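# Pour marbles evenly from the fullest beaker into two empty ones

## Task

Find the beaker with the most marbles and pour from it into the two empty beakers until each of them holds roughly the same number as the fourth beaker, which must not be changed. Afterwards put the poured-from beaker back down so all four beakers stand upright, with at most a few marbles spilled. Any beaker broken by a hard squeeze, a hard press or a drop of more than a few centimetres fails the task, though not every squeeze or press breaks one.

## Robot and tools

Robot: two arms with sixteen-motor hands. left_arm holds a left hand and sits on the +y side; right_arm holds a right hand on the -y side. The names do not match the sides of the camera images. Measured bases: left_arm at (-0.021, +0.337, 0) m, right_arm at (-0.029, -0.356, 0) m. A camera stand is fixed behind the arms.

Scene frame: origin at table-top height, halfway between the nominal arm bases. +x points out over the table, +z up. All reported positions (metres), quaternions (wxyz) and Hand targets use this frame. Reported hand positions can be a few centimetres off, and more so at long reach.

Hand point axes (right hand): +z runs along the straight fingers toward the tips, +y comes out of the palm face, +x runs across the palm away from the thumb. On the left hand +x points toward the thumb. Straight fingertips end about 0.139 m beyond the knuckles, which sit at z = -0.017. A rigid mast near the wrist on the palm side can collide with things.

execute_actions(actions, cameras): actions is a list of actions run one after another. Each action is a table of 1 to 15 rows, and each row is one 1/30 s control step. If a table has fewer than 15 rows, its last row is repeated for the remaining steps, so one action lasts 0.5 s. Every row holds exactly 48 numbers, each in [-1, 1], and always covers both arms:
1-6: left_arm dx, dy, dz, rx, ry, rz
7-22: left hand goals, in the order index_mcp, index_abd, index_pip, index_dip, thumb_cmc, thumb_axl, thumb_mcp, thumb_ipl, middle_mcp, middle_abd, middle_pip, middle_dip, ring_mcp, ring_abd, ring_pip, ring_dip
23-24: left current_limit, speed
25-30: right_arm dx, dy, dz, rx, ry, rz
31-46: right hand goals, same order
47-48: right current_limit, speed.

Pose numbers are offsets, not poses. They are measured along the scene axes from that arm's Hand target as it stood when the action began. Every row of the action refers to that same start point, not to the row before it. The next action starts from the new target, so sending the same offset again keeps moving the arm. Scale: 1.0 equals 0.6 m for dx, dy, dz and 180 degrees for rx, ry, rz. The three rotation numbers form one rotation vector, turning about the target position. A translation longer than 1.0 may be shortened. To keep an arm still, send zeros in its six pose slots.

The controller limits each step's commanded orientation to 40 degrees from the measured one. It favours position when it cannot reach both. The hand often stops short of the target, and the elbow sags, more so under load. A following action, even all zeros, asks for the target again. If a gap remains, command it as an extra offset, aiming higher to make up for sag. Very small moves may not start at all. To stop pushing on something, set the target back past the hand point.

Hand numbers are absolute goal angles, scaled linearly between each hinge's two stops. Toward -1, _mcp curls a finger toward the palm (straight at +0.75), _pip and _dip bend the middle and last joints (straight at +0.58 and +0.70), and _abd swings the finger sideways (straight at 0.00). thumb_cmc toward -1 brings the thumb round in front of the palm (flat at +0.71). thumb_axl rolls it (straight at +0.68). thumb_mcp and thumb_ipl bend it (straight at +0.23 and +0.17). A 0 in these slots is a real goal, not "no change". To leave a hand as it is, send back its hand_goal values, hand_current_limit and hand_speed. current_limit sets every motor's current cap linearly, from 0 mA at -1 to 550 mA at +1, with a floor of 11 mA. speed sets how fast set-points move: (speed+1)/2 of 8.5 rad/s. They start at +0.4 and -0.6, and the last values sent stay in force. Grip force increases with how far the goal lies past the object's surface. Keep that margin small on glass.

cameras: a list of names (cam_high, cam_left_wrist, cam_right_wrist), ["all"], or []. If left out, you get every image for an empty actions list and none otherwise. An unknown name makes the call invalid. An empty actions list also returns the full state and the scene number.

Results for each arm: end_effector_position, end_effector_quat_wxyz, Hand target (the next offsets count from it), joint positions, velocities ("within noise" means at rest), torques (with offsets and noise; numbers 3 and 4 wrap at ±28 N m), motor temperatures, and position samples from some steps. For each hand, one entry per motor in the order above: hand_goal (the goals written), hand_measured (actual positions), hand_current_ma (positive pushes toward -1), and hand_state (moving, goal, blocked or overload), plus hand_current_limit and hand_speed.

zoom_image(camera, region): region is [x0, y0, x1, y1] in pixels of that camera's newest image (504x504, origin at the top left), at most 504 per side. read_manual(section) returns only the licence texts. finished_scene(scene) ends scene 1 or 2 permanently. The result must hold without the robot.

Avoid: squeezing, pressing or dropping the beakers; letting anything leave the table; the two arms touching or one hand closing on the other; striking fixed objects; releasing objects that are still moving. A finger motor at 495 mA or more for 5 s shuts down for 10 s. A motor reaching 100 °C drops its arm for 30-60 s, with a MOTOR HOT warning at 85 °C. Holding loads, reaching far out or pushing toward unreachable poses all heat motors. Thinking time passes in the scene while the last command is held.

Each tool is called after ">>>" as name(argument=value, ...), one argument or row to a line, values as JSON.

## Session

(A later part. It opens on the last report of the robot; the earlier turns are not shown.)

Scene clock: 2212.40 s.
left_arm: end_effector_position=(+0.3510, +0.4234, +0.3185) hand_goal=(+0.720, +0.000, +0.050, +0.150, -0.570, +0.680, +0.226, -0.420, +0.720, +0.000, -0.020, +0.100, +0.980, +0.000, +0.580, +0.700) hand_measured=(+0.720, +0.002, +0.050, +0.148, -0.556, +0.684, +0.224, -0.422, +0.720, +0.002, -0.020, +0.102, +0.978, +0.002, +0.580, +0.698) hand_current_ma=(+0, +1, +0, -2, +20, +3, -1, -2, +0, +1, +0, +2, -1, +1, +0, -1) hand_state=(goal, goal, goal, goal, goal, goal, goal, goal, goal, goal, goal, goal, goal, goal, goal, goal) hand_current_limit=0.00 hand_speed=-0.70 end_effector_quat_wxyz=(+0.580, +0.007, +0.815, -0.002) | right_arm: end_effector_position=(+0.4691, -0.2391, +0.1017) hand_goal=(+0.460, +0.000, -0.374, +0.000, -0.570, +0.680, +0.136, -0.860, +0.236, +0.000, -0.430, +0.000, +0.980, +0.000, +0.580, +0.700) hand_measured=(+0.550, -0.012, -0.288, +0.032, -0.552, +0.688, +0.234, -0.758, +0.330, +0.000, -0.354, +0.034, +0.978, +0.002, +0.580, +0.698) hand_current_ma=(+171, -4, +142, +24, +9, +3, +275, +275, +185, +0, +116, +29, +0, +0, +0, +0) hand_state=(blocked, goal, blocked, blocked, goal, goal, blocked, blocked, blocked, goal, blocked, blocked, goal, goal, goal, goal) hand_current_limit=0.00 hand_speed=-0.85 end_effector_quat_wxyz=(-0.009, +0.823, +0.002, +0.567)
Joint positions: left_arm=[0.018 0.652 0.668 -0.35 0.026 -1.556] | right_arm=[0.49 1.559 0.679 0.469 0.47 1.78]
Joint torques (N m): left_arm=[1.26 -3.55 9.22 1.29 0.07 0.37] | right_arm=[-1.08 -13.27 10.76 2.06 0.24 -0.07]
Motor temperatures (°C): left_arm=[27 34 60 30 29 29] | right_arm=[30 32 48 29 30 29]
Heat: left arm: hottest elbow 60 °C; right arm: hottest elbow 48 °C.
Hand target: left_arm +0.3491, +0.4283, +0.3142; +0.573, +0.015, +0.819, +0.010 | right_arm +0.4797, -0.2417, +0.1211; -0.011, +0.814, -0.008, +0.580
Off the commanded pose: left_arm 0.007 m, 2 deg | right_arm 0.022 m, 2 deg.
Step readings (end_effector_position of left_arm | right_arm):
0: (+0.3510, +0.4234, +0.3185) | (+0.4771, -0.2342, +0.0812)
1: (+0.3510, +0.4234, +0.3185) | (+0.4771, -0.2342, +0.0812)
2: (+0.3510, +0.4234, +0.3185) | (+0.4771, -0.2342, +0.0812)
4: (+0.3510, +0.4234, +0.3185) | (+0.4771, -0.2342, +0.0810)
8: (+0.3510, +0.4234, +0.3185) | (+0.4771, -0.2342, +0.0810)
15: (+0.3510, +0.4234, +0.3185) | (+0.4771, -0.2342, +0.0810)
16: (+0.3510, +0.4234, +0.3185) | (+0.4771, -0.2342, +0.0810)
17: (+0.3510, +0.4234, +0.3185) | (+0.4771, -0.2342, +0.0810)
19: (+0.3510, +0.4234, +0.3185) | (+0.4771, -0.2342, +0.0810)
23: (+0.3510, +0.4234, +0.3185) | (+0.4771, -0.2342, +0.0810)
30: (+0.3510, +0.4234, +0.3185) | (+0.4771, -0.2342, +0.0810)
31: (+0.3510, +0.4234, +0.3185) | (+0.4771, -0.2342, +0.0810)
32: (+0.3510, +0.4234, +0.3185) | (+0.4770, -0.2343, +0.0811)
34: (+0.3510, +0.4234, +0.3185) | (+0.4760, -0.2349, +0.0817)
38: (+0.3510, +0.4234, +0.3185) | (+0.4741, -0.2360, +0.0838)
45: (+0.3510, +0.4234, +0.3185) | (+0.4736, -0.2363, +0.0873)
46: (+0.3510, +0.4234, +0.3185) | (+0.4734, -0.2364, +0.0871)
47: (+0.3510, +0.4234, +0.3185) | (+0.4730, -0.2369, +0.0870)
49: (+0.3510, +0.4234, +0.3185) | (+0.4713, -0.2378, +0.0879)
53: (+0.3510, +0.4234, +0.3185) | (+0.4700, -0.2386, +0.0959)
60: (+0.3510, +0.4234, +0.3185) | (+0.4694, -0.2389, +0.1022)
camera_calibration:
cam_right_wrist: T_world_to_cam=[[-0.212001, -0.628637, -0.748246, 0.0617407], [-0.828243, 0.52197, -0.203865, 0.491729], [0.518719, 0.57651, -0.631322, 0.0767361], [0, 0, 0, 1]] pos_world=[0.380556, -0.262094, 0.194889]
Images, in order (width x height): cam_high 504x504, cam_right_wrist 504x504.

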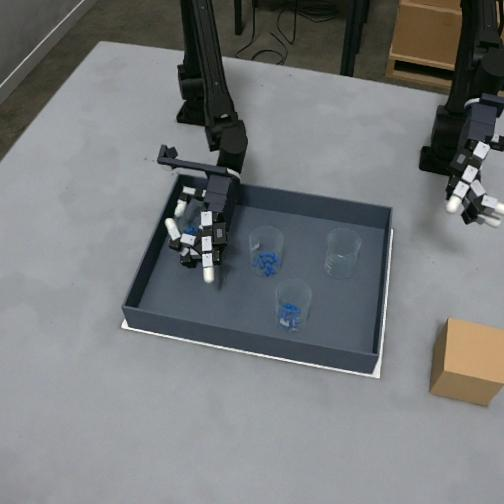

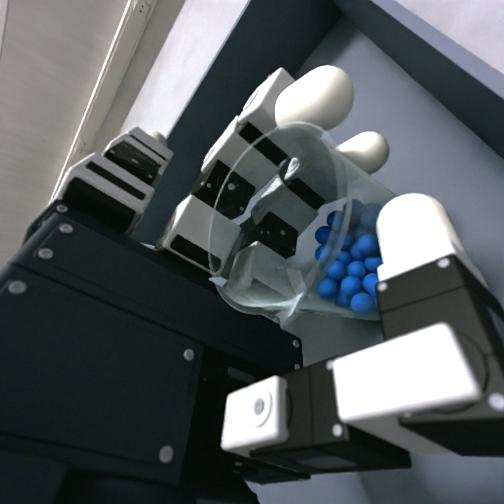

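>>> execute_actions(
  actions=[
    [[0,0.1,0,0,0,0,0.72,0,0.05,0.15,-0.571,0.68,0.225,-0.42,0.72,0,-0.02,0.1,0.98,0,0.58,0.7,0,-0.7,0,0,0.08,0,0,0,0.46,0,-0.375,0,-0.571,0.68,0.135,-0.86,0.235,0,-0.43,0,0.98,0,0.58,0.7,0,-0.85]],
    [[0,0.1,0,0,0,0,0.72,0,0.05,0.15,-0.571,0.68,0.225,-0.42,0.72,0,-0.02,0.1,0.98,0,0.58,0.7,0,-0.7,0,0,0.1,0,0,0,0.46,0,-0.375,0,-0.571,0.68,0.135,-0.86,0.235,0,-0.43,0,0.98,0,0.58,0.7,0,-0.85]],
    [[0,0,0,0,0,0,0.72,0,0.05,0.15,-0.571,0.68,0.225,-0.42,0.72,0,-0.02,0.1,0.98,0,0.58,0.7,0,-0.7,0,0,0.11,0,0,0,0.46,0,-0.375,0,-0.571,0.68,0.135,-0.86,0.235,0,-0.43,0,0.98,0,0.58,0.7,0,-0.85]],
  ],
  cameras=["cam_right_wrist","cam_high"],
)

Scene clock: 2244.93 s.
left_arm: end_effector_position=(+0.3408, +0.5418, +0.2864) hand_goal=(+0.720, +0.000, +0.050, +0.150, -0.570, +0.680, +0.226, -0.420, +0.720, +0.000, -0.020, +0.100, +0.980, +0.000, +0.580, +0.700) hand_measured=(+0.720, +0.002, +0.050, +0.148, -0.556, +0.684, +0.224, -0.422, +0.720, +0.002, -0.020, +0.102, +0.978, +0.002, +0.580, +0.698) hand_current_ma=(+0, +1, +0, -2, +19, +3, -1, -1, +0, +1, +0, +2, -1, +1, +0, -1) hand_state=(goal, goal, goal, goal, goal, goal, goal, goal, goal, goal, goal, goal, goal, goal, goal, goal) hand_current_limit=0.00 hand_speed=-0.70 end_effector_quat_wxyz=(+0.558, -0.003, +0.830, -0.005) | right_arm: end_effector_position=(+0.4667, -0.2403, +0.2649) hand_goal=(+0.460, +0.000, -0.374, +0.000, -0.570, +0.680, +0.136, -0.860, +0.236, +0.000, -0.430, +0.000, +0.980, +0.000, +0.580, +0.700) hand_measured=(+0.550, -0.012, -0.288, +0.032, -0.552, +0.688, +0.234, -0.758, +0.330, +0.000, -0.354, +0.034, +0.978, +0.002, +0.580, +0.698) hand_current_ma=(+170, -4, +142, +24, +9, +3, +275, +275, +184, +0, +116, +29, +0, +0, +0, +0) hand_state=(blocked, goal, blocked, blocked, goal, goal, blocked, blocked, blocked, goal, blocked, blocked, goal, goal, goal, goal) hand_current_limit=0.00 hand_speed=-0.85 end_effector_quat_wxyz=(-0.008, +0.826, +0.004, +0.563)
Joint positions: left_arm=[0.528 0.76 0.668 -0.35 0.489 -1.365] | right_arm=[0.49 1.253 0.903 -0.072 0.469 1.78]
Joint torques (N m): left_arm=[0.91 -4.07 12.64 1.73 0.33 0.36] | right_arm=[-1.2 -9.7 16.43 2.1 0.28 -0.06]
Motor temperatures (°C): left_arm=[27 33 60 30 29 29] | right_arm=[30 32 48 29 30 29]
Heat: left arm: hottest elbow 60 °C; right arm: hottest elbow 48 °C.
Hand target: left_arm +0.3490, +0.5484, +0.3142; +0.573, +0.014, +0.819, +0.010 | right_arm +0.4797, -0.2417, +0.2951; -0.011, +0.814, -0.008, +0.580
Off the commanded pose: left_arm 0.030 m, 3 deg | right_arm 0.033 m, 3 deg.
Step readings (end_effector_position of left_arm | right_arm):
0: (+0.3510, +0.4234, +0.3185) | (+0.4691, -0.2391, +0.1017)
1: (+0.3509, +0.4241, +0.3187) | (+0.4690, -0.2392, +0.1017)
2: (+0.3526, +0.4227, +0.3182) | (+0.4678, -0.2396, +0.1013)
4: (+0.3540, +0.4301, +0.3175) | (+0.4639, -0.2419, +0.1035)
8: (+0.3447, +0.4701, +0.3183) | (+0.4592, -0.2446, +0.1226)
15: (+0.3457, +0.4842, +0.3126) | (+0.4636, -0.2420, +0.1448)
16: (+0.3466, +0.4839, +0.3118) | (+0.4635, -0.2421, +0.1448)
17: (+0.3476, +0.4846, +0.3110) | (+0.4629, -0.2425, +0.1449)
19: (+0.3497, +0.4891, +0.3076) | (+0.4599, -0.2442, +0.1471)
23: (+0.3394, +0.5277, +0.2976) | (+0.4571, -0.2458, +0.1694)
30: (+0.3399, +0.5422, +0.2855) | (+0.4655, -0.2410, +0.2043)
31: (+0.3400, +0.5423, +0.2856) | (+0.4659, -0.2407, +0.2051)
32: (+0.3402, +0.5421, +0.2857) | (+0.4652, -0.2412, +0.2052)
34: (+0.3405, +0.5419, +0.2859) | (+0.4628, -0.2425, +0.2069)
38: (+0.3407, +0.5418, +0.2863) | (+0.4610, -0.2436, +0.2279)
45: (+0.3408, +0.5418, +0.2864) | (+0.4671, -0.2400, +0.2650)
camera_calibration:
cam_right_wrist: T_world_to_cam=[[-0.218651, -0.632763, -0.742834, 0.183245], [-0.831011, 0.519768, -0.198145, 0.522842], [0.51148, 0.573979, -0.639481, 0.186599], [0, 0, 0, 1]] pos_world=[0.379113, -0.26291, 0.359046]
Images, in order (width x height): cam_high 504x504, cam_right_wrist 504x504.

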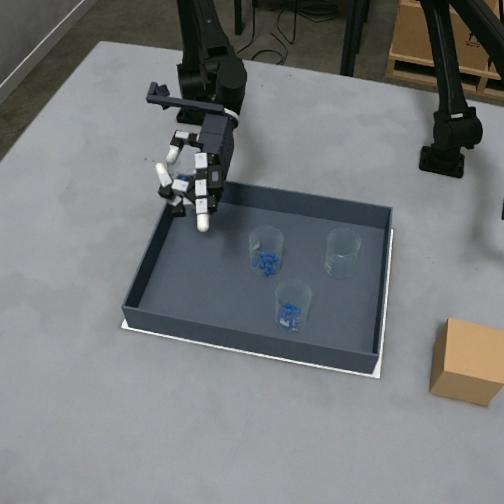

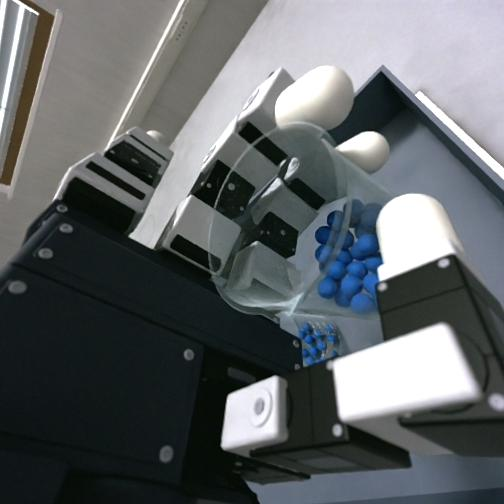

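>>> execute_actions(
  actions=[
    [[0,0,0,0,0,0,0.72,0,0.05,0.15,-0.571,0.68,0.225,-0.42,0.72,0,-0.02,0.1,0.98,0,0.58,0.7,0,-0.7,-0.0387,0.1187,0,0,0,0.07556,0.46,0,-0.375,0,-0.571,0.68,0.135,-0.86,0.235,0,-0.43,0,0.98,0,0.58,0.7,0,-0.85]],
    [[0,0,0,0,0,0,0.72,0,0.05,0.15,-0.571,0.68,0.225,-0.42,0.72,0,-0.02,0.1,0.98,0,0.58,0.7,0,-0.7,-0.0387,0.1187,0,0,0,0.07556,0.46,0,-0.375,0,-0.571,0.68,0.135,-0.86,0.235,0,-0.43,0,0.98,0,0.58,0.7,0,-0.85]],
    [[0,0,0,0,0,0,0.72,0,0.05,0.15,-0.571,0.68,0.225,-0.42,0.72,0,-0.02,0.1,0.98,0,0.58,0.7,0,-0.7,-0.0387,0.1187,0,0,0,0.07556,0.46,0,-0.375,0,-0.571,0.68,0.135,-0.86,0.235,0,-0.43,0,0.98,0,0.58,0.7,0,-0.85]],
    [[0,0,0,0,0,0,0.72,0,0.05,0.15,-0.571,0.68,0.225,-0.42,0.72,0,-0.02,0.1,0.98,0,0.58,0.7,0,-0.7,-0.0387,0.1187,0,0,0,0.07556,0.46,0,-0.375,0,-0.571,0.68,0.135,-0.86,0.235,0,-0.43,0,0.98,0,0.58,0.7,0,-0.85]],
    [[0,0,0,0,0,0,0.72,0,0.05,0.15,-0.571,0.68,0.225,-0.42,0.72,0,-0.02,0.1,0.98,0,0.58,0.7,0,-0.7,-0.0387,0.1187,0,0,0,0.07556,0.46,0,-0.375,0,-0.571,0.68,0.135,-0.86,0.235,0,-0.43,0,0.98,0,0.58,0.7,0,-0.85]],
  ],
  cameras=["cam_right_wrist","cam_high"],
)

Scene clock: 2259.47 s.
left_arm: end_effector_position=(+0.3408, +0.5418, +0.2864) hand_goal=(+0.720, +0.000, +0.050, +0.150, -0.570, +0.680, +0.226, -0.420, +0.720, +0.000, -0.020, +0.100, +0.980, +0.000, +0.580, +0.700) hand_measured=(+0.720, +0.002, +0.050, +0.148, -0.556, +0.684, +0.224, -0.422, +0.720, +0.002, -0.020, +0.102, +0.978, +0.002, +0.580, +0.698) hand_current_ma=(+0, +1, +0, -2, +19, +3, -1, -1, +0, +1, +0, +2, -1, +1, +0, -1) hand_state=(goal, goal, goal, goal, goal, goal, goal, goal, goal, goal, goal, goal, goal, goal, goal, goal) hand_current_limit=0.00 hand_speed=-0.70 end_effector_quat_wxyz=(+0.558, -0.003, +0.830, -0.005) | right_arm: end_effector_position=(+0.3478, +0.0892, +0.2514) hand_goal=(+0.460, +0.000, -0.374, +0.000, -0.570, +0.680, +0.136, -0.860, +0.236, +0.000, -0.430, +0.000, +0.980, +0.000, +0.580, +0.700) hand_measured=(+0.544, -0.012, -0.288, +0.032, -0.552, +0.688, +0.242, -0.766, +0.324, +0.000, -0.354, +0.034, +0.978, +0.002, +0.580, +0.698) hand_current_ma=(+152, -4, +142, +24, +9, +3, +275, +275, +167, +0, +116, +29, +0, +0, +0, +0) hand_state=(blocked, goal, blocked, blocked, goal, goal, blocked, blocked, blocked, goal, blocked, blocked, goal, goal, goal, goal) hand_current_limit=0.00 hand_speed=-0.85 end_effector_quat_wxyz=(-0.324, +0.713, +0.442, +0.437)
Joint positions: left_arm=[0.528 0.76 0.668 -0.35 0.489 -1.365] | right_arm=[0.909 1.322 0.964 -0.074 -0.226 1.55]
Joint torques (N m): left_arm=[0.91 -4.07 12.64 1.73 0.33 0.36] | right_arm=[0.09 -9.41 17.76 4.11 -0.21 -0.36]
Motor temperatures (°C): left_arm=[27 33 64 30 29 29] | right_arm=[30 32 49 29 30 29]
Heat: left arm: hottest elbow 64 °C; right arm: hottest elbow 49 °C.
Hand target: left_arm +0.3490, +0.5484, +0.3142; +0.573, +0.014, +0.819, +0.010 | right_arm +0.3636, +0.1145, +0.2951; -0.334, +0.680, +0.448, +0.475
Off the commanded pose: left_arm 0.030 m, 3 deg | right_arm 0.053 m, 6 deg.
Step readings (end_effector_position of left_arm | right_arm):
0: (+0.3408, +0.5418, +0.2864) | (+0.4667, -0.2403, +0.2649)
1: (+0.3408, +0.5418, +0.2864) | (+0.4668, -0.2400, +0.2648)
2: (+0.3408, +0.5418, +0.2864) | (+0.4675, -0.2355, +0.2636)
4: (+0.3408, +0.5418, +0.2864) | (+0.4673, -0.2229, +0.2622)
8: (+0.3408, +0.5418, +0.2864) | (+0.4605, -0.1896, +0.2647)
15: (+0.3408, +0.5418, +0.2864) | (+0.4536, -0.1710, +0.2686)
16: (+0.3408, +0.5418, +0.2864) | (+0.4535, -0.1707, +0.2684)
17: (+0.3408, +0.5418, +0.2864) | (+0.4529, -0.1654, +0.2680)
19: (+0.3408, +0.5418, +0.2864) | (+0.4508, -0.1524, +0.2682)
23: (+0.3408, +0.5418, +0.2864) | (+0.4385, -0.1167, +0.2705)
30: (+0.3408, +0.5418, +0.2864) | (+0.4304, -0.0993, +0.2715)
31: (+0.3408, +0.5418, +0.2864) | (+0.4302, -0.0990, +0.2712)
32: (+0.3408, +0.5418, +0.2864) | (+0.4291, -0.0947, +0.2710)
34: (+0.3408, +0.5418, +0.2864) | (+0.4255, -0.0811, +0.2698)
38: (+0.3408, +0.5418, +0.2864) | (+0.4103, -0.0496, +0.2688)
45: (+0.3408, +0.5418, +0.2864) | (+0.4015, -0.0350, +0.2693)
46: (+0.3408, +0.5418, +0.2864) | (+0.4015, -0.0348, +0.2694)
47: (+0.3408, +0.5418, +0.2864) | (+0.3996, -0.0304, +0.2691)
49: (+0.3408, +0.5418, +0.2864) | (+0.3938, -0.0172, +0.2680)
53: (+0.3408, +0.5418, +0.2864) | (+0.3768, +0.0101, +0.2643)
60: (+0.3408, +0.5418, +0.2864) | (+0.3698, +0.0238, +0.2529)
61: (+0.3408, +0.5418, +0.2864) | (+0.3698, +0.0242, +0.2522)
62: (+0.3408, +0.5418, +0.2864) | (+0.3676, +0.0285, +0.2515)
64: (+0.3408, +0.5418, +0.2864) | (+0.3610, +0.0426, +0.2500)
68: (+0.3408, +0.5418, +0.2864) | (+0.3483, +0.0722, +0.2494)
75: (+0.3408, +0.5418, +0.2864) | (+0.3461, +0.0886, +0.2490)
camera_calibration:
cam_right_wrist: T_world_to_cam=[[0.425822, -0.47272, -0.771499, 0.124568], [-0.828969, -0.54554, -0.123274, 0.325671], [-0.362609, 0.692042, -0.624174, 0.339316], [0, 0, 0, 1]] pos_world=[0.339966, 0.00173154, 0.348043]
Images, in order (width x height): cam_high 504x504, cam_right_wrist 504x504.

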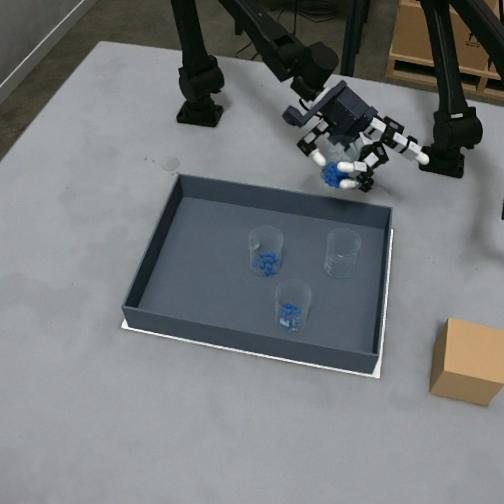

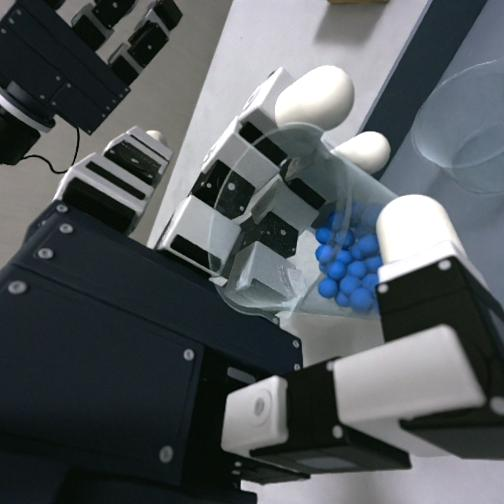

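>>> execute_actions(
  actions=[
    [[0,0,0,0,0,0,0.72,0,0.05,0.15,-0.571,0.68,0.225,-0.42,0.72,0,-0.02,0.1,0.98,0,0.58,0.7,0,-0.7,0,0.02,-0.02,-0.025,0.10825,0,0.46,0,-0.375,0,-0.571,0.68,0.135,-0.86,0.235,0,-0.43,0,0.98,0,0.58,0.7,0,-0.85]],
    [[0,0,0,0,0,0,0.72,0,0.05,0.15,-0.571,0.68,0.225,-0.42,0.72,0,-0.02,0.1,0.98,0,0.58,0.7,0,-0.7,0.01,0.01,-0.02,-0.025,0.10825,0,0.46,0,-0.375,0,-0.571,0.68,0.135,-0.86,0.235,0,-0.43,0,0.98,0,0.58,0.7,0,-0.85]],
    [[0,0,0,0,0,0,0.72,0,0.05,0.15,-0.571,0.68,0.225,-0.42,0.72,0,-0.02,0.1,0.98,0,0.58,0.7,0,-0.7,0,0,-0.04,-0.025,0.10825,0,0.46,0,-0.375,0,-0.571,0.68,0.135,-0.86,0.235,0,-0.43,0,0.98,0,0.58,0.7,0,-0.85]],
  ],
  cameras=["cam_right_wrist","cam_high"],
)

Scene clock: 2274.13 s.
left_arm: end_effector_position=(+0.3408, +0.5418, +0.2864) hand_goal=(+0.720, +0.000, +0.050, +0.150, -0.570, +0.680, +0.226, -0.420, +0.720, +0.000, -0.020, +0.100, +0.980, +0.000, +0.580, +0.700) hand_measured=(+0.720, +0.002, +0.050, +0.148, -0.556, +0.684, +0.224, -0.422, +0.720, +0.002, -0.020, +0.102, +0.978, +0.002, +0.580, +0.698) hand_current_ma=(+0, +1, +0, -2, +19, +3, -1, -1, +0, +1, +0, +2, -1, +1, +0, -1) hand_state=(goal, goal, goal, goal, goal, goal, goal, goal, goal, goal, goal, goal, goal, goal, goal, goal) hand_current_limit=0.00 hand_speed=-0.70 end_effector_quat_wxyz=(+0.558, -0.003, +0.830, -0.005) | right_arm: end_effector_position=(+0.3573, +0.1254, +0.2261) hand_goal=(+0.460, +0.000, -0.374, +0.000, -0.570, +0.680, +0.136, -0.860, +0.236, +0.000, -0.430, +0.000, +0.980, +0.000, +0.580, +0.700) hand_measured=(+0.542, -0.014, -0.288, +0.032, -0.552, +0.688, +0.242, -0.766, +0.324, -0.002, -0.354, +0.034, +0.972, +0.002, +0.580, +0.698) hand_current_ma=(+148, -5, +142, +24, +9, +3, +275, +275, +165, +0, +116, +29, -2, +0, +0, +0) hand_state=(blocked, goal, blocked, blocked, goal, goal, blocked, blocked, blocked, goal, blocked, blocked, goal, goal, goal, goal) hand_current_limit=0.00 hand_speed=-0.85 end_effector_quat_wxyz=(-0.421, +0.860, +0.288, +0.024)
Joint positions: left_arm=[0.528 0.76 0.668 -0.35 0.489 -1.365] | right_arm=[0.761 1.726 1.658 -0.962 -0.72 1.929]
Joint torques (N m): left_arm=[0.91 -4.13 12.63 1.74 0.33 0.36] | right_arm=[-0.97 -16.62 16.58 1.02 -1.01 0.22]
Motor temperatures (°C): left_arm=[27 33 66 30 29 29] | right_arm=[30 32 53 29 30 29]
Heat: left arm: hottest elbow 66 °C; right arm: hottest elbow 53 °C.
Hand target: left_arm +0.3490, +0.5484, +0.3142; +0.573, +0.014, +0.819, +0.010 | right_arm +0.3695, +0.1325, +0.2472; -0.431, +0.857, +0.279, +0.030
Off the commanded pose: left_arm 0.030 m, 3 deg | right_arm 0.025 m, 2 deg.
Step readings (end_effector_position of left_arm | right_arm):
0: (+0.3408, +0.5418, +0.2864) | (+0.3478, +0.0892, +0.2514)
1: (+0.3408, +0.5418, +0.2864) | (+0.3477, +0.0900, +0.2520)
2: (+0.3408, +0.5418, +0.2864) | (+0.3458, +0.0926, +0.2517)
4: (+0.3408, +0.5418, +0.2864) | (+0.3421, +0.1008, +0.2510)
8: (+0.3408, +0.5418, +0.2864) | (+0.3441, +0.1152, +0.2578)
15: (+0.3408, +0.5418, +0.2864) | (+0.3474, +0.1180, +0.2636)
16: (+0.3408, +0.5418, +0.2864) | (+0.3472, +0.1176, +0.2625)
17: (+0.3408, +0.5418, +0.2864) | (+0.3453, +0.1178, +0.2601)
19: (+0.3408, +0.5418, +0.2864) | (+0.3414, +0.1212, +0.2553)
23: (+0.3408, +0.5418, +0.2864) | (+0.3502, +0.1264, +0.2518)
30: (+0.3408, +0.5418, +0.2864) | (+0.3565, +0.1225, +0.2451)
31: (+0.3408, +0.5418, +0.2864) | (+0.3561, +0.1221, +0.2448)
32: (+0.3408, +0.5418, +0.2864) | (+0.3531, +0.1225, +0.2443)
34: (+0.3408, +0.5418, +0.2864) | (+0.3495, +0.1236, +0.2444)
38: (+0.3408, +0.5418, +0.2864) | (+0.3517, +0.1319, +0.2422)
45: (+0.3408, +0.5418, +0.2864) | (+0.3573, +0.1245, +0.2225)
camera_calibration:
cam_right_wrist: T_world_to_cam=[[-0.325226, -0.628187, -0.706831, 0.391217], [-0.542575, -0.488227, 0.683554, 0.05823], [-0.774494, 0.605818, -0.182054, 0.359958], [0, 0, 0, 1]] pos_world=[0.437613, 0.0561178, 0.302253]
Images, in order (width x height): cam_high 504x504, cam_right_wrist 504x504.

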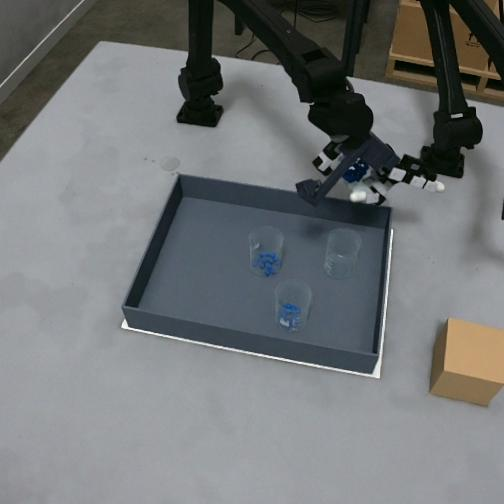

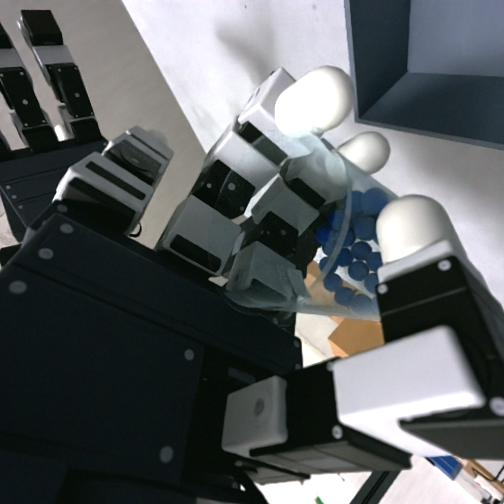

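>>> execute_actions(
  actions=[
    [[0,0,0,0,0,0,0.72,0,0.05,0.15,-0.571,0.68,0.225,-0.42,0.72,0,-0.02,0.1,0.98,0,0.58,0.7,0,-0.7,0.01,-0.017,-0.04,-0.0138,0.0595,0,0.46,0,-0.375,0,-0.571,0.68,0.135,-0.86,0.235,0,-0.43,0,0.98,0,0.58,0.7,0,-0.85]],
    [[0,0,0,0,0,0,0.72,0,0.05,0.15,-0.571,0.68,0.225,-0.42,0.72,0,-0.02,0.1,0.98,0,0.58,0.7,0,-0.7,0,0,-0.03,-0.00875,0.0379,0,0.46,0,-0.375,0,-0.571,0.68,0.135,-0.86,0.235,0,-0.43,0,0.98,0,0.58,0.7,0,-0.85]],
  ],
  cameras=["cam_right_wrist","cam_high"],
)

>>> zoom_image(
  camera="cam_high",
  region=[280, 160, 400, 280],
)

Scene clock: 2285.80 s.
left_arm: end_effector_position=(+0.3408, +0.5418, +0.2864) hand_goal=(+0.720, +0.000, +0.050, +0.150, -0.570, +0.680, +0.226, -0.420, +0.720, +0.000, -0.020, +0.100, +0.980, +0.000, +0.580, +0.700) hand_measured=(+0.720, +0.002, +0.050, +0.148, -0.556, +0.684, +0.224, -0.422, +0.720, +0.002, -0.020, +0.102, +0.978, +0.002, +0.580, +0.698) hand_current_ma=(+0, +1, +0, -2, +19, +3, -1, -1, +0, +1, +0, +2, -1, +1, +0, -1) hand_state=(goal, goal, goal, goal, goal, goal, goal, goal, goal, goal, goal, goal, goal, goal, goal, goal) hand_current_limit=0.00 hand_speed=-0.70 end_effector_quat_wxyz=(+0.558, -0.003, +0.830, -0.005) | right_arm: end_effector_position=(+0.3621, +0.1165, +0.1915) hand_goal=(+0.460, +0.000, -0.374, +0.000, -0.570, +0.680, +0.136, -0.860, +0.236, +0.000, -0.430, +0.000, +0.980, +0.000, +0.580, +0.700) hand_measured=(+0.542, -0.016, -0.288, +0.032, -0.552, +0.688, +0.242, -0.766, +0.324, -0.002, -0.354, +0.034, +0.972, +0.002, +0.580, +0.698) hand_current_ma=(+146, -6, +142, +24, +9, +3, +275, +275, +164, +0, +116, +29, -3, +0, +0, +0) hand_state=(blocked, goal, blocked, blocked, goal, goal, blocked, blocked, blocked, goal, blocked, blocked, goal, goal, goal, goal) hand_current_limit=0.00 hand_speed=-0.85 end_effector_quat_wxyz=(-0.429, +0.869, +0.220, -0.114)
Joint positions: left_arm=[0.528 0.76 0.668 -0.35 0.489 -1.365] | right_arm=[0.697 1.902 1.82 -1.204 -0.887 1.944]
Joint torques (N m): left_arm=[0.91 -4.13 12.63 1.73 0.33 0.36] | right_arm=[-1.14 -18.49 15.94 0.49 -1.34 0.25]
Motor temperatures (°C): left_arm=[27 33 67 30 29 29] | right_arm=[30 32 56 29 31 29]
Heat: left arm: hottest elbow 67 °C; right arm: hottest elbow 56 °C.
Hand target: left_arm +0.3490, +0.5484, +0.3142; +0.573, +0.014, +0.819, +0.010 | right_arm +0.3755, +0.1223, +0.2052; -0.438, +0.867, +0.211, -0.111
Off the commanded pose: left_arm 0.030 m, 3 deg | right_arm 0.020 m, 2 deg.
Step readings (end_effector_position of left_arm | right_arm):
0: (+0.3408, +0.5418, +0.2864) | (+0.3573, +0.1254, +0.2261)
1: (+0.3408, +0.5418, +0.2864) | (+0.3571, +0.1252, +0.2260)
2: (+0.3408, +0.5418, +0.2864) | (+0.3558, +0.1245, +0.2262)
4: (+0.3408, +0.5418, +0.2864) | (+0.3521, +0.1244, +0.2274)
8: (+0.3408, +0.5418, +0.2864) | (+0.3562, +0.1237, +0.2221)
15: (+0.3408, +0.5418, +0.2864) | (+0.3617, +0.1141, +0.2002)
16: (+0.3408, +0.5418, +0.2864) | (+0.3618, +0.1135, +0.1990)
17: (+0.3408, +0.5418, +0.2864) | (+0.3615, +0.1132, +0.1985)
19: (+0.3408, +0.5418, +0.2864) | (+0.3605, +0.1145, +0.1997)
23: (+0.3408, +0.5418, +0.2864) | (+0.3640, +0.1172, +0.1986)
30: (+0.3408, +0.5418, +0.2864) | (+0.3617, +0.1159, +0.1896)
camera_calibration:
cam_right_wrist: T_world_to_cam=[[-0.517531, -0.669919, -0.532325, 0.403878], [-0.312403, -0.431239, 0.846426, -0.0409755], [-0.796597, 0.604351, 0.0138948, 0.333387], [0, 0, 0, 1]] pos_world=[0.461794, 0.0514124, 0.245045]
Images, in order (width x height): cam_high 504x504, cam_right_wrist 504x504.

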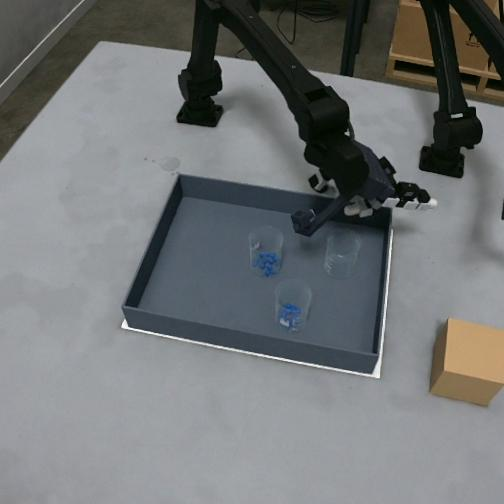

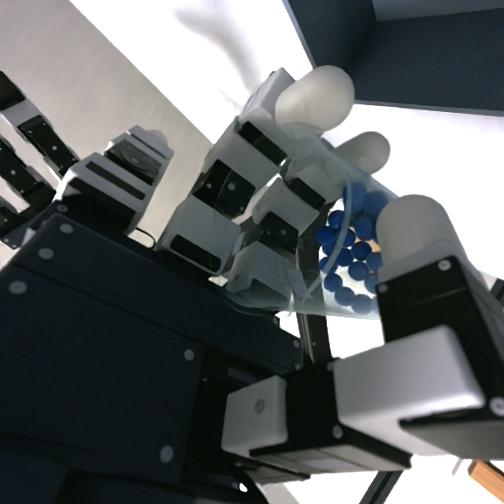

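Scaled by 4.200 from the camera's 504x504 image, which has a finer 720x720 frame.

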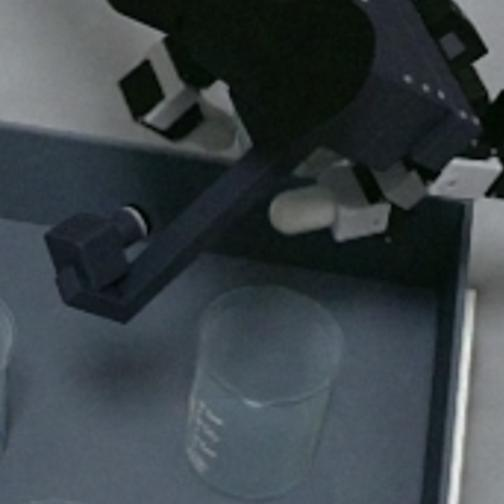

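>>> execute_actions(
  actions=[
    [[0,0,0,0,0,0,0.72,0,0.05,0.15,-0.571,0.68,0.225,-0.42,0.72,0,-0.02,0.1,0.98,0,0.58,0.7,0,-0.7,0,-0.007,-0.025,-0.005,0.02165,0,0.46,0,-0.375,0,-0.571,0.68,0.135,-0.86,0.235,0,-0.43,0,0.98,0,0.58,0.7,0,-0.85]],
  ],
  cameras=["cam_right_wrist","cam_high"],
)

>>> zoom_image(
  camera="cam_high",
  region=[300, 200, 380, 280],
)

>>> zoom_image(
  camera="cam_right_wrist",
  region=[164, 60, 424, 320],
)

Scene clock: 2314.50 s.
left_arm: end_effector_position=(+0.3408, +0.5418, +0.2864) hand_goal=(+0.720, +0.000, +0.050, +0.150, -0.570, +0.680, +0.226, -0.420, +0.720, +0.000, -0.020, +0.100, +0.980, +0.000, +0.580, +0.700) hand_measured=(+0.720, +0.002, +0.050, +0.148, -0.556, +0.684, +0.224, -0.422, +0.720, +0.002, -0.020, +0.102, +0.978, +0.002, +0.580, +0.698) hand_current_ma=(+0, +1, +0, -2, +19, +3, -1, -1, +0, +1, +0, +2, -1, +1, +0, -1) hand_state=(goal, goal, goal, goal, goal, goal, goal, goal, goal, goal, goal, goal, goal, goal, goal, goal) hand_current_limit=0.00 hand_speed=-0.70 end_effector_quat_wxyz=(+0.558, -0.003, +0.830, -0.005) | right_arm: end_effector_position=(+0.3615, +0.1123, +0.1762) hand_goal=(+0.460, +0.000, -0.374, +0.000, -0.570, +0.680, +0.136, -0.860, +0.236, +0.000, -0.430, +0.000, +0.980, +0.000, +0.580, +0.700) hand_measured=(+0.542, -0.016, -0.288, +0.032, -0.552, +0.688, +0.242, -0.766, +0.324, -0.002, -0.354, +0.034, +0.972, +0.002, +0.580, +0.698) hand_current_ma=(+146, -6, +142, +24, +9, +3, +275, +275, +164, +0, +116, +29, -3, +0, +0, +0) hand_state=(blocked, goal, blocked, blocked, goal, goal, blocked, blocked, blocked, goal, blocked, blocked, goal, goal, goal, goal) hand_current_limit=0.00 hand_speed=-0.85 end_effector_quat_wxyz=(-0.428, +0.869, +0.200, -0.147)
Joint positions: left_arm=[0.528 0.76 0.668 -0.35 0.489 -1.365] | right_arm=[0.684 1.945 1.838 -1.249 -0.921 1.944]
Joint torques (N m): left_arm=[0.97 -4.13 12.66 1.73 0.33 0.36] | right_arm=[-1.32 -19.02 15.71 0.34 -1.41 0.17]
Motor temperatures (°C): left_arm=[27 33 70 30 29 29] | right_arm=[30 33 60 29 32 29]
Heat: left arm: hottest elbow 70 °C; right arm: hottest elbow 60 °C.
Hand target: left_arm +0.3490, +0.5484, +0.3142; +0.573, +0.014, +0.819, +0.010 | right_arm +0.3756, +0.1181, +0.1900; -0.438, +0.866, +0.195, -0.142
Off the commanded pose: left_arm 0.030 m, 3 deg | right_arm 0.021 m, 2 deg.
Step readings (end_effector_position of left_arm | right_arm):
0: (+0.3408, +0.5418, +0.2864) | (+0.3621, +0.1165, +0.1915)
1: (+0.3408, +0.5418, +0.2864) | (+0.3621, +0.1166, +0.1913)
2: (+0.3408, +0.5418, +0.2864) | (+0.3613, +0.1166, +0.1916)
4: (+0.3408, +0.5418, +0.2864) | (+0.3591, +0.1167, +0.1919)
8: (+0.3408, +0.5418, +0.2864) | (+0.3595, +0.1160, +0.1872)
15: (+0.3408, +0.5418, +0.2864) | (+0.3614, +0.1122, +0.1755)
camera_calibration:
cam_right_wrist: T_world_to_cam=[[-0.558482, -0.678024, -0.477893, 0.398708], [-0.251035, -0.410949, 0.876414, -0.059856], [-0.79062, 0.609429, 0.0592998, 0.325045], [0, 0, 0, 1]] pos_world=[0.464632, 0.0476439, 0.223723]
Images, in order (width x height): cam_high 504x504, cam_right_wrist 504x504.

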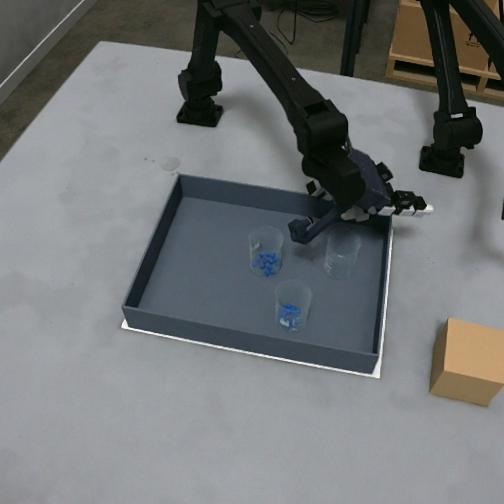

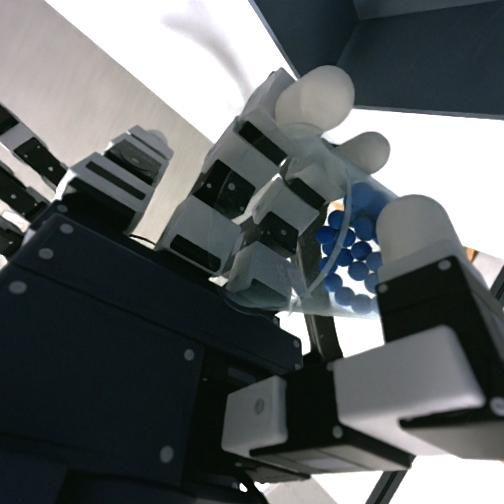

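Scaled by 6.300 from the camera's 504x504 image, which has a finer 720x720 frame.

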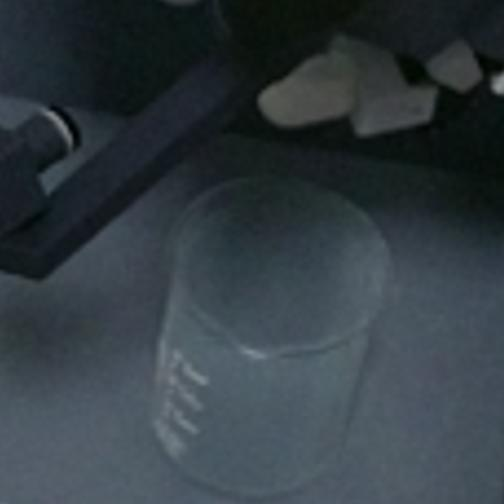

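Scaled by 1.938 from the camera's 504x504 image, which has a finer 720x720 frame.

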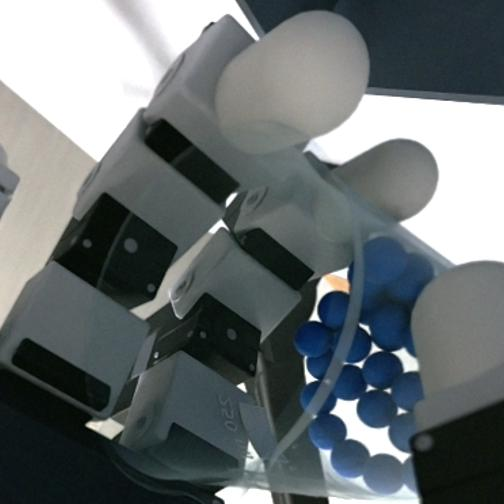

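>>> execute_actions(
  actions=[
    [[-0.1,-0.05,0,0,0,0,0.72,0,0.05,0.15,-0.571,0.68,0.225,-0.42,0.72,0,-0.02,0.1,0.98,0,0.58,0.7,0,-0.7,0,0,0,-0.00375,0.01623,0,0.46,0,-0.375,0,-0.571,0.68,0.135,-0.86,0.235,0,-0.43,0,0.98,0,0.58,0.7,0,-0.85]],
  ],
  cameras=["cam_right_wrist","cam_high"],
)

>>> zoom_image(
  camera="cam_high",
  region=[300, 200, 380, 280],
)

>>> zoom_image(
  camera="cam_right_wrist",
  region=[164, 60, 424, 320],
)

Scene clock: 2325.77 s.
left_arm: end_effector_position=(+0.2913, +0.5146, +0.3214) hand_goal=(+0.720, +0.000, +0.050, +0.150, -0.570, +0.680, +0.226, -0.420, +0.720, +0.000, -0.020, +0.100, +0.980, +0.000, +0.580, +0.700) hand_measured=(+0.720, +0.002, +0.050, +0.148, -0.556, +0.684, +0.224, -0.422, +0.720, +0.002, -0.020, +0.102, +0.978, +0.002, +0.580, +0.698) hand_current_ma=(+0, +1, +0, -2, +19, +3, -1, -1, +0, +1, +0, +2, -1, +1, +0, -1) hand_state=(goal, goal, goal, goal, goal, goal, goal, goal, goal, goal, goal, goal, goal, goal, goal, goal) hand_current_limit=0.00 hand_speed=-0.70 end_effector_quat_wxyz=(+0.580, +0.010, +0.814, +0.005) | right_arm: end_effector_position=(+0.3603, +0.1131, +0.1807) hand_goal=(+0.460, +0.000, -0.374, +0.000, -0.570, +0.680, +0.136, -0.860, +0.236, +0.000, -0.430, +0.000, +0.980, +0.000, +0.580, +0.700) hand_measured=(+0.542, -0.016, -0.288, +0.032, -0.552, +0.688, +0.242, -0.766, +0.324, -0.004, -0.354, +0.034, +0.972, +0.002, +0.580, +0.698) hand_current_ma=(+146, -6, +142, +24, +9, +3, +275, +275, +164, +0, +116, +29, -3, +0, +0, +0) hand_state=(blocked, goal, blocked, blocked, goal, goal, blocked, blocked, blocked, goal, blocked, blocked, goal, goal, goal, goal) hand_current_limit=0.00 hand_speed=-0.85 end_effector_quat_wxyz=(-0.428, +0.867, +0.190, -0.168)
Joint positions: left_arm=[0.545 0.539 0.65 -0.496 0.514 -1.355] | right_arm=[0.679 1.971 1.884 -1.309 -0.946 1.944]
Joint torques (N m): left_arm=[1.49 -1.61 8.94 1.22 0.32 0.38] | right_arm=[-1.38 -18.84 15.61 0.31 -1.44 0.19]
Motor temperatures (°C): left_arm=[27 33 70 30 29 29] | right_arm=[30 34 60 29 33 29]
Heat: left arm: hottest elbow 70 °C; right arm: hottest elbow 60 °C.
Hand target: left_arm +0.2891, +0.5182, +0.3142; +0.573, +0.015, +0.819, +0.010 | right_arm +0.3755, +0.1181, +0.1902; -0.438, +0.864, +0.183, -0.165
Off the commanded pose: left_arm 0.008 m, 1 deg | right_arm 0.019 m, 1 deg.
Step readings (end_effector_position of left_arm | right_arm):
0: (+0.3408, +0.5418, +0.2864) | (+0.3615, +0.1123, +0.1762)
1: (+0.3407, +0.5418, +0.2866) | (+0.3614, +0.1125, +0.1765)
2: (+0.3398, +0.5409, +0.2867) | (+0.3607, +0.1126, +0.1772)
4: (+0.3317, +0.5366, +0.2902) | (+0.3591, +0.1131, +0.1793)
8: (+0.3080, +0.5241, +0.3127) | (+0.3600, +0.1146, +0.1824)
15: (+0.2926, +0.5141, +0.3278) | (+0.3604, +0.1135, +0.1813)
camera_calibration:
cam_right_wrist: T_world_to_cam=[[-0.579485, -0.682142, -0.445959, 0.403026], [-0.209995, -0.403747, 0.890444, -0.0818555], [-0.787463, 0.609649, 0.090719, 0.316454], [0, 0, 0, 1]] pos_world=[0.465554, 0.0489458, 0.223912]
Images, in order (width x height): cam_high 504x504, cam_right_wrist 504x504.

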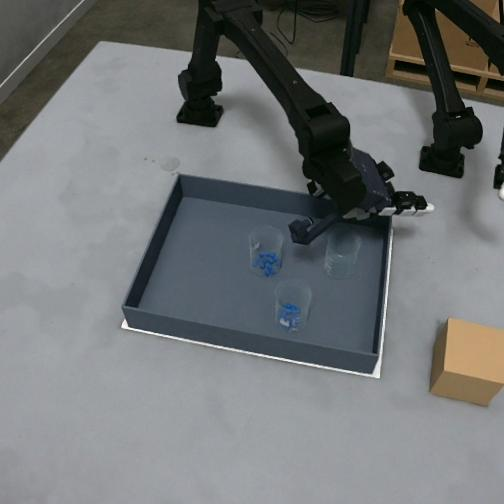

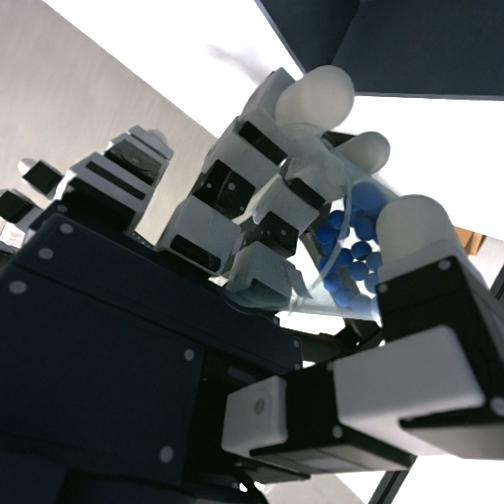

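Scaled by 6.300 from the camera's 504x504 image, which has a finer 720x720 frame.

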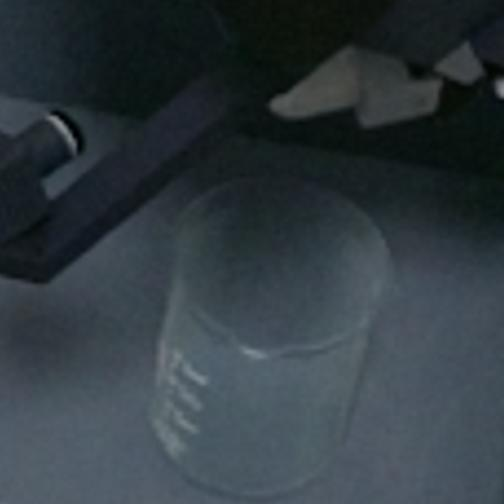

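Scaled by 1.938 from the camera's 504x504 image, which has a finer 720x720 frame.

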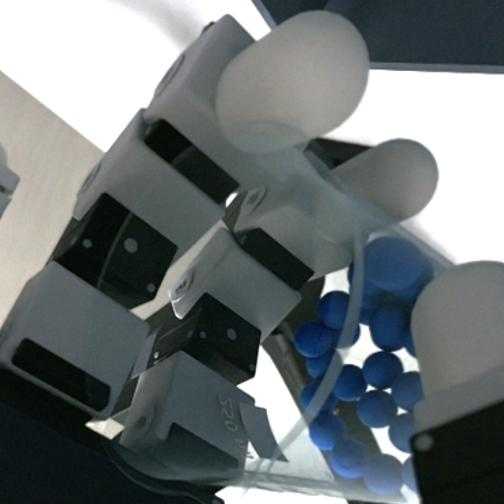

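>>> execute_actions(
  actions=[
    [[0,0,0,0,0,0,0.72,0,0.05,0.15,-0.571,0.68,0.225,-0.42,0.72,0,-0.02,0.1,0.98,0,0.58,0.7,0,-0.7,0,0,0,-0.0025,0.0108,0,0.46,0,-0.375,0,-0.571,0.68,0.135,-0.86,0.235,0,-0.43,0,0.98,0,0.58,0.7,0,-0.85]],
    [[0,0,0,0,0,0,0.72,0,0.05,0.15,-0.571,0.68,0.225,-0.42,0.72,0,-0.02,0.1,0.98,0,0.58,0.7,0,-0.7,0,0,0,0.0025,-0.0108,0,0.46,0,-0.375,0,-0.571,0.68,0.135,-0.86,0.235,0,-0.43,0,0.98,0,0.58,0.7,0,-0.85]],
  ],
  cameras=["cam_right_wrist","cam_high"],
)

>>> zoom_image(
  camera="cam_high",
  region=[300, 200, 380, 280],
)

>>> zoom_image(
  camera="cam_right_wrist",
  region=[164, 60, 424, 320],
)

Scene clock: 2336.70 s.
left_arm: end_effector_position=(+0.2913, +0.5147, +0.3215) hand_goal=(+0.720, +0.000, +0.050, +0.150, -0.570, +0.680, +0.226, -0.420, +0.720, +0.000, -0.020, +0.100, +0.980, +0.000, +0.580, +0.700) hand_measured=(+0.720, +0.002, +0.050, +0.148, -0.556, +0.684, +0.224, -0.422, +0.720, +0.002, -0.020, +0.102, +0.978, +0.002, +0.580, +0.698) hand_current_ma=(+0, +1, +0, -2, +19, +3, -1, -1, +0, +1, +0, +2, -1, +1, +0, -1) hand_state=(goal, goal, goal, goal, goal, goal, goal, goal, goal, goal, goal, goal, goal, goal, goal, goal) hand_current_limit=0.00 hand_speed=-0.70 end_effector_quat_wxyz=(+0.580, +0.010, +0.814, +0.005) | right_arm: end_effector_position=(+0.3606, +0.1132, +0.1804) hand_goal=(+0.460, +0.000, -0.374, +0.000, -0.570, +0.680, +0.136, -0.860, +0.236, +0.000, -0.430, +0.000, +0.980, +0.000, +0.580, +0.700) hand_measured=(+0.542, -0.016, -0.288, +0.032, -0.552, +0.688, +0.242, -0.766, +0.324, -0.004, -0.354, +0.034, +0.972, +0.002, +0.580, +0.698) hand_current_ma=(+146, -6, +142, +24, +9, +3, +275, +275, +164, +0, +116, +29, -3, +0, +0, +0) hand_state=(blocked, goal, blocked, blocked, goal, goal, blocked, blocked, blocked, goal, blocked, blocked, goal, goal, goal, goal) hand_current_limit=0.00 hand_speed=-0.85 end_effector_quat_wxyz=(-0.427, +0.867, +0.181, -0.183)
Joint positions: left_arm=[0.545 0.539 0.65 -0.496 0.514 -1.353] | right_arm=[0.676 1.994 1.914 -1.347 -0.96 1.944]
Joint torques (N m): left_arm=[1.55 -1.49 8.92 1.21 0.32 0.37] | right_arm=[-0.91 -20.25 13.55 1.48 -0.93 0.16]
Motor temperatures (°C): left_arm=[27 33 67 30 29 29] | right_arm=[30 35 59 29 33 29]
Heat: left arm: hottest elbow 67 °C; right arm: hottest elbow 59 °C.
Hand target: left_arm +0.2890, +0.5184, +0.3142; +0.573, +0.014, +0.819, +0.010 | right_arm +0.3755, +0.1181, +0.1901; -0.438, +0.864, +0.183, -0.165
Off the commanded pose: left_arm 0.008 m, 1 deg | right_arm 0.019 m, 2 deg.
Step readings (end_effector_position of left_arm | right_arm):
0: (+0.2913, +0.5146, +0.3214) | (+0.3603, +0.1131, +0.1807)
1: (+0.2913, +0.5146, +0.3214) | (+0.3603, +0.1131, +0.1804)
2: (+0.2913, +0.5146, +0.3214) | (+0.3599, +0.1134, +0.1810)
4: (+0.2913, +0.5146, +0.3214) | (+0.3592, +0.1138, +0.1822)
8: (+0.2913, +0.5146, +0.3214) | (+0.3602, +0.1147, +0.1827)
15: (+0.2913, +0.5147, +0.3215) | (+0.3604, +0.1133, +0.1808)
16: (+0.2913, +0.5147, +0.3215) | (+0.3604, +0.1133, +0.1806)
17: (+0.2913, +0.5147, +0.3215) | (+0.3604, +0.1133, +0.1806)
19: (+0.2913, +0.5147, +0.3215) | (+0.3604, +0.1133, +0.1806)
23: (+0.2913, +0.5147, +0.3215) | (+0.3604, +0.1133, +0.1806)
30: (+0.2913, +0.5147, +0.3215) | (+0.3606, +0.1132, +0.1804)
camera_calibration:
cam_right_wrist: T_world_to_cam=[[-0.594635, -0.685546, -0.420042, 0.404212], [-0.181529, -0.394474, 0.900798, -0.094722], [-0.783235, 0.611896, 0.110121, 0.311296], [0, 0, 0, 1]] pos_world=[0.466981, 0.0492599, 0.220831]
Images, in order (width x height): cam_high 504x504, cam_right_wrist 504x504.

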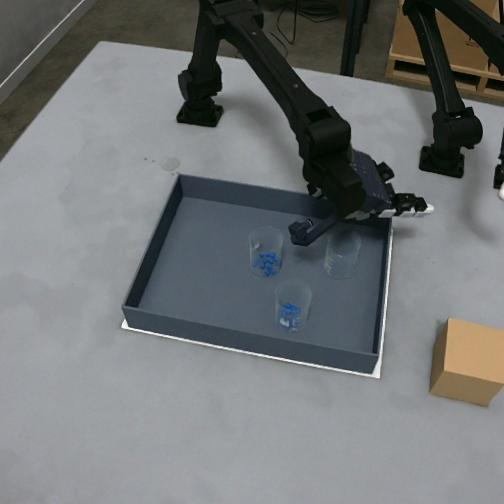

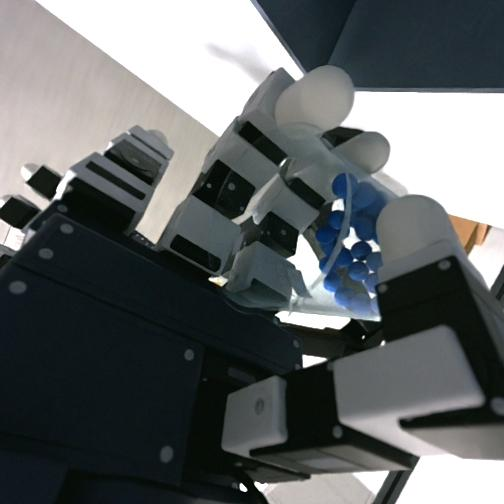

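Scaled by 6.300 from the camera's 504x504 image, which has a finer 720x720 frame.

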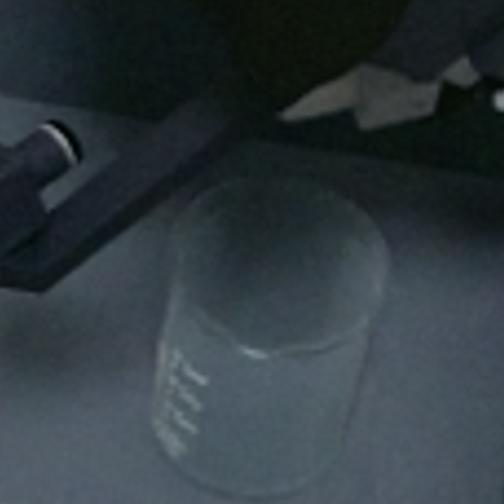

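Scaled by 1.938 from the camera's 504x504 image, which has a finer 720x720 frame.

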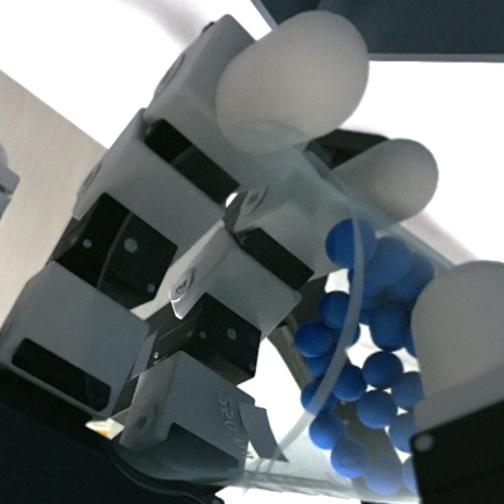

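>>> execute_actions(
  actions=[
    [[0,0,0,0,0,0,0.72,0,0.05,0.15,-0.571,0.68,0.225,-0.42,0.72,0,-0.02,0.1,0.98,0,0.58,0.7,0,-0.7,0,0,0,-0.00375,0.01623,0,0.46,0,-0.375,0,-0.571,0.68,0.135,-0.86,0.235,0,-0.43,0,0.98,0,0.58,0.7,0,-0.85]],
    [[0,0,0,0,0,0,0.72,0,0.05,0.15,-0.571,0.68,0.225,-0.42,0.72,0,-0.02,0.1,0.98,0,0.58,0.7,0,-0.7,0,0,0,0.015,-0.06493,0,0.46,0,-0.375,0,-0.571,0.68,0.135,-0.86,0.235,0,-0.43,0,0.98,0,0.58,0.7,0,-0.85]],
  ],
  cameras=["cam_right_wrist","cam_high"],
)

>>> zoom_image(
  camera="cam_high",
  region=[300, 200, 380, 280],
)

>>> zoom_image(
  camera="cam_right_wrist",
  region=[164, 60, 424, 320],
)

Scene clock: 2367.80 s.
left_arm: end_effector_position=(+0.2913, +0.5147, +0.3215) hand_goal=(+0.720, +0.000, +0.050, +0.150, -0.570, +0.680, +0.226, -0.420, +0.720, +0.000, -0.020, +0.100, +0.980, +0.000, +0.580, +0.700) hand_measured=(+0.720, +0.002, +0.050, +0.148, -0.556, +0.684, +0.224, -0.422, +0.720, +0.002, -0.020, +0.102, +0.978, +0.002, +0.580, +0.698) hand_current_ma=(+0, +1, +0, -2, +19, +3, -1, -1, +0, +1, +0, +2, -1, +1, +0, -1) hand_state=(goal, goal, goal, goal, goal, goal, goal, goal, goal, goal, goal, goal, goal, goal, goal, goal) hand_current_limit=0.00 hand_speed=-0.70 end_effector_quat_wxyz=(+0.580, +0.010, +0.814, +0.005) | right_arm: end_effector_position=(+0.3770, +0.1106, +0.1714) hand_goal=(+0.460, +0.000, -0.374, +0.000, -0.570, +0.680, +0.136, -0.860, +0.236, +0.000, -0.430, +0.000, +0.980, +0.000, +0.580, +0.700) hand_measured=(+0.542, -0.016, -0.288, +0.032, -0.552, +0.688, +0.242, -0.766, +0.324, -0.004, -0.354, +0.034, +0.972, +0.002, +0.580, +0.698) hand_current_ma=(+146, -6, +142, +24, +9, +3, +275, +275, +164, +0, +116, +29, -3, +0, +0, +0) hand_state=(blocked, goal, blocked, blocked, goal, goal, blocked, blocked, blocked, goal, blocked, blocked, goal, goal, goal, goal) hand_current_limit=0.00 hand_speed=-0.85 end_effector_quat_wxyz=(-0.427, +0.872, +0.209, -0.113)
Joint positions: left_arm=[0.545 0.539 0.65 -0.496 0.514 -1.353] | right_arm=[0.674 1.931 1.812 -1.181 -0.886 1.939]
Joint torques (N m): left_arm=[1.55 -1.49 8.92 1.21 0.32 0.37] | right_arm=[0.79 -23.06 10.78 2.11 -0.85 0.18]
Motor temperatures (°C): left_arm=[27 33 62 30 29 29] | right_arm=[30 36 55 29 32 29]
Heat: left arm: hottest elbow 62 °C; right arm: hottest elbow 55 °C.
Hand target: left_arm +0.2890, +0.5184, +0.3142; +0.573, +0.014, +0.819, +0.010 | right_arm +0.3755, +0.1181, +0.1900; -0.438, +0.867, +0.219, -0.096
Off the commanded pose: left_arm 0.008 m, 1 deg | right_arm 0.020 m, 3 deg.
Step readings (end_effector_position of left_arm | right_arm):
0: (+0.2913, +0.5147, +0.3215) | (+0.3606, +0.1132, +0.1804)
1: (+0.2913, +0.5147, +0.3215) | (+0.3606, +0.1132, +0.1804)
2: (+0.2913, +0.5147, +0.3215) | (+0.3606, +0.1132, +0.1804)
4: (+0.2913, +0.5147, +0.3215) | (+0.3606, +0.1132, +0.1806)
8: (+0.2913, +0.5147, +0.3215) | (+0.3596, +0.1140, +0.1824)
15: (+0.2913, +0.5147, +0.3215) | (+0.3601, +0.1141, +0.1824)
16: (+0.2913, +0.5147, +0.3215) | (+0.3599, +0.1139, +0.1824)
17: (+0.2913, +0.5147, +0.3215) | (+0.3618, +0.1134, +0.1811)
19: (+0.2913, +0.5147, +0.3215) | (+0.3698, +0.1137, +0.1760)
23: (+0.2913, +0.5147, +0.3215) | (+0.3752, +0.1110, +0.1662)
30: (+0.2913, +0.5147, +0.3215) | (+0.3762, +0.1099, +0.1675)
camera_calibration:
cam_right_wrist: T_world_to_cam=[[-0.53459, -0.663633, -0.523264, 0.401063], [-0.315667, -0.417549, 0.85206, -0.0232263], [-0.783944, 0.62068, 0.0137301, 0.34261], [0, 0, 0, 1]] pos_world=[0.47566, 0.0438096, 0.224948]
Images, in order (width x height): cam_high 504x504, cam_right_wrist 504x504.

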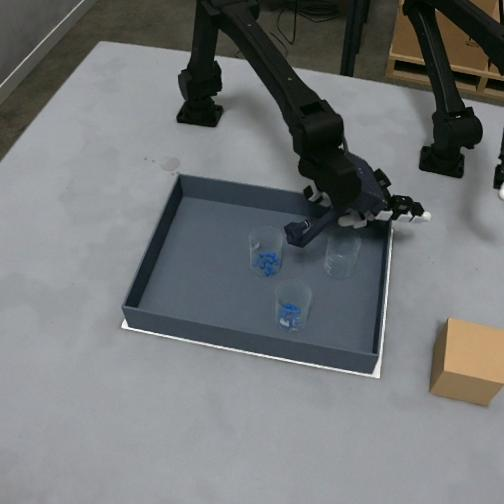

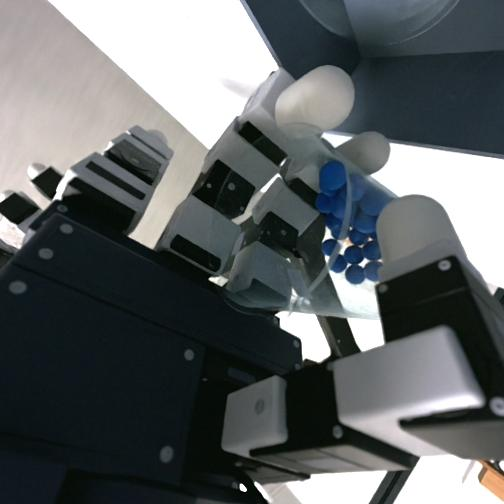

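Scaled by 6.300 from the camera's 504x504 image, which has a finer 720x720 frame.

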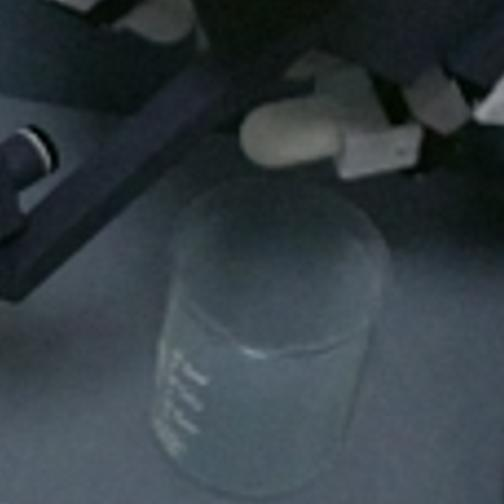

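Scaled by 1.938 from the camera's 504x504 image, which has a finer 720x720 frame.

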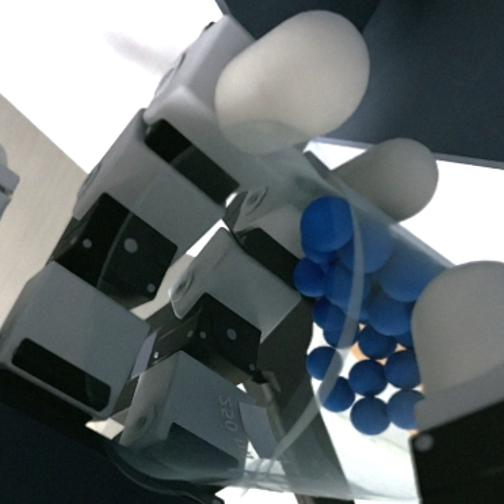

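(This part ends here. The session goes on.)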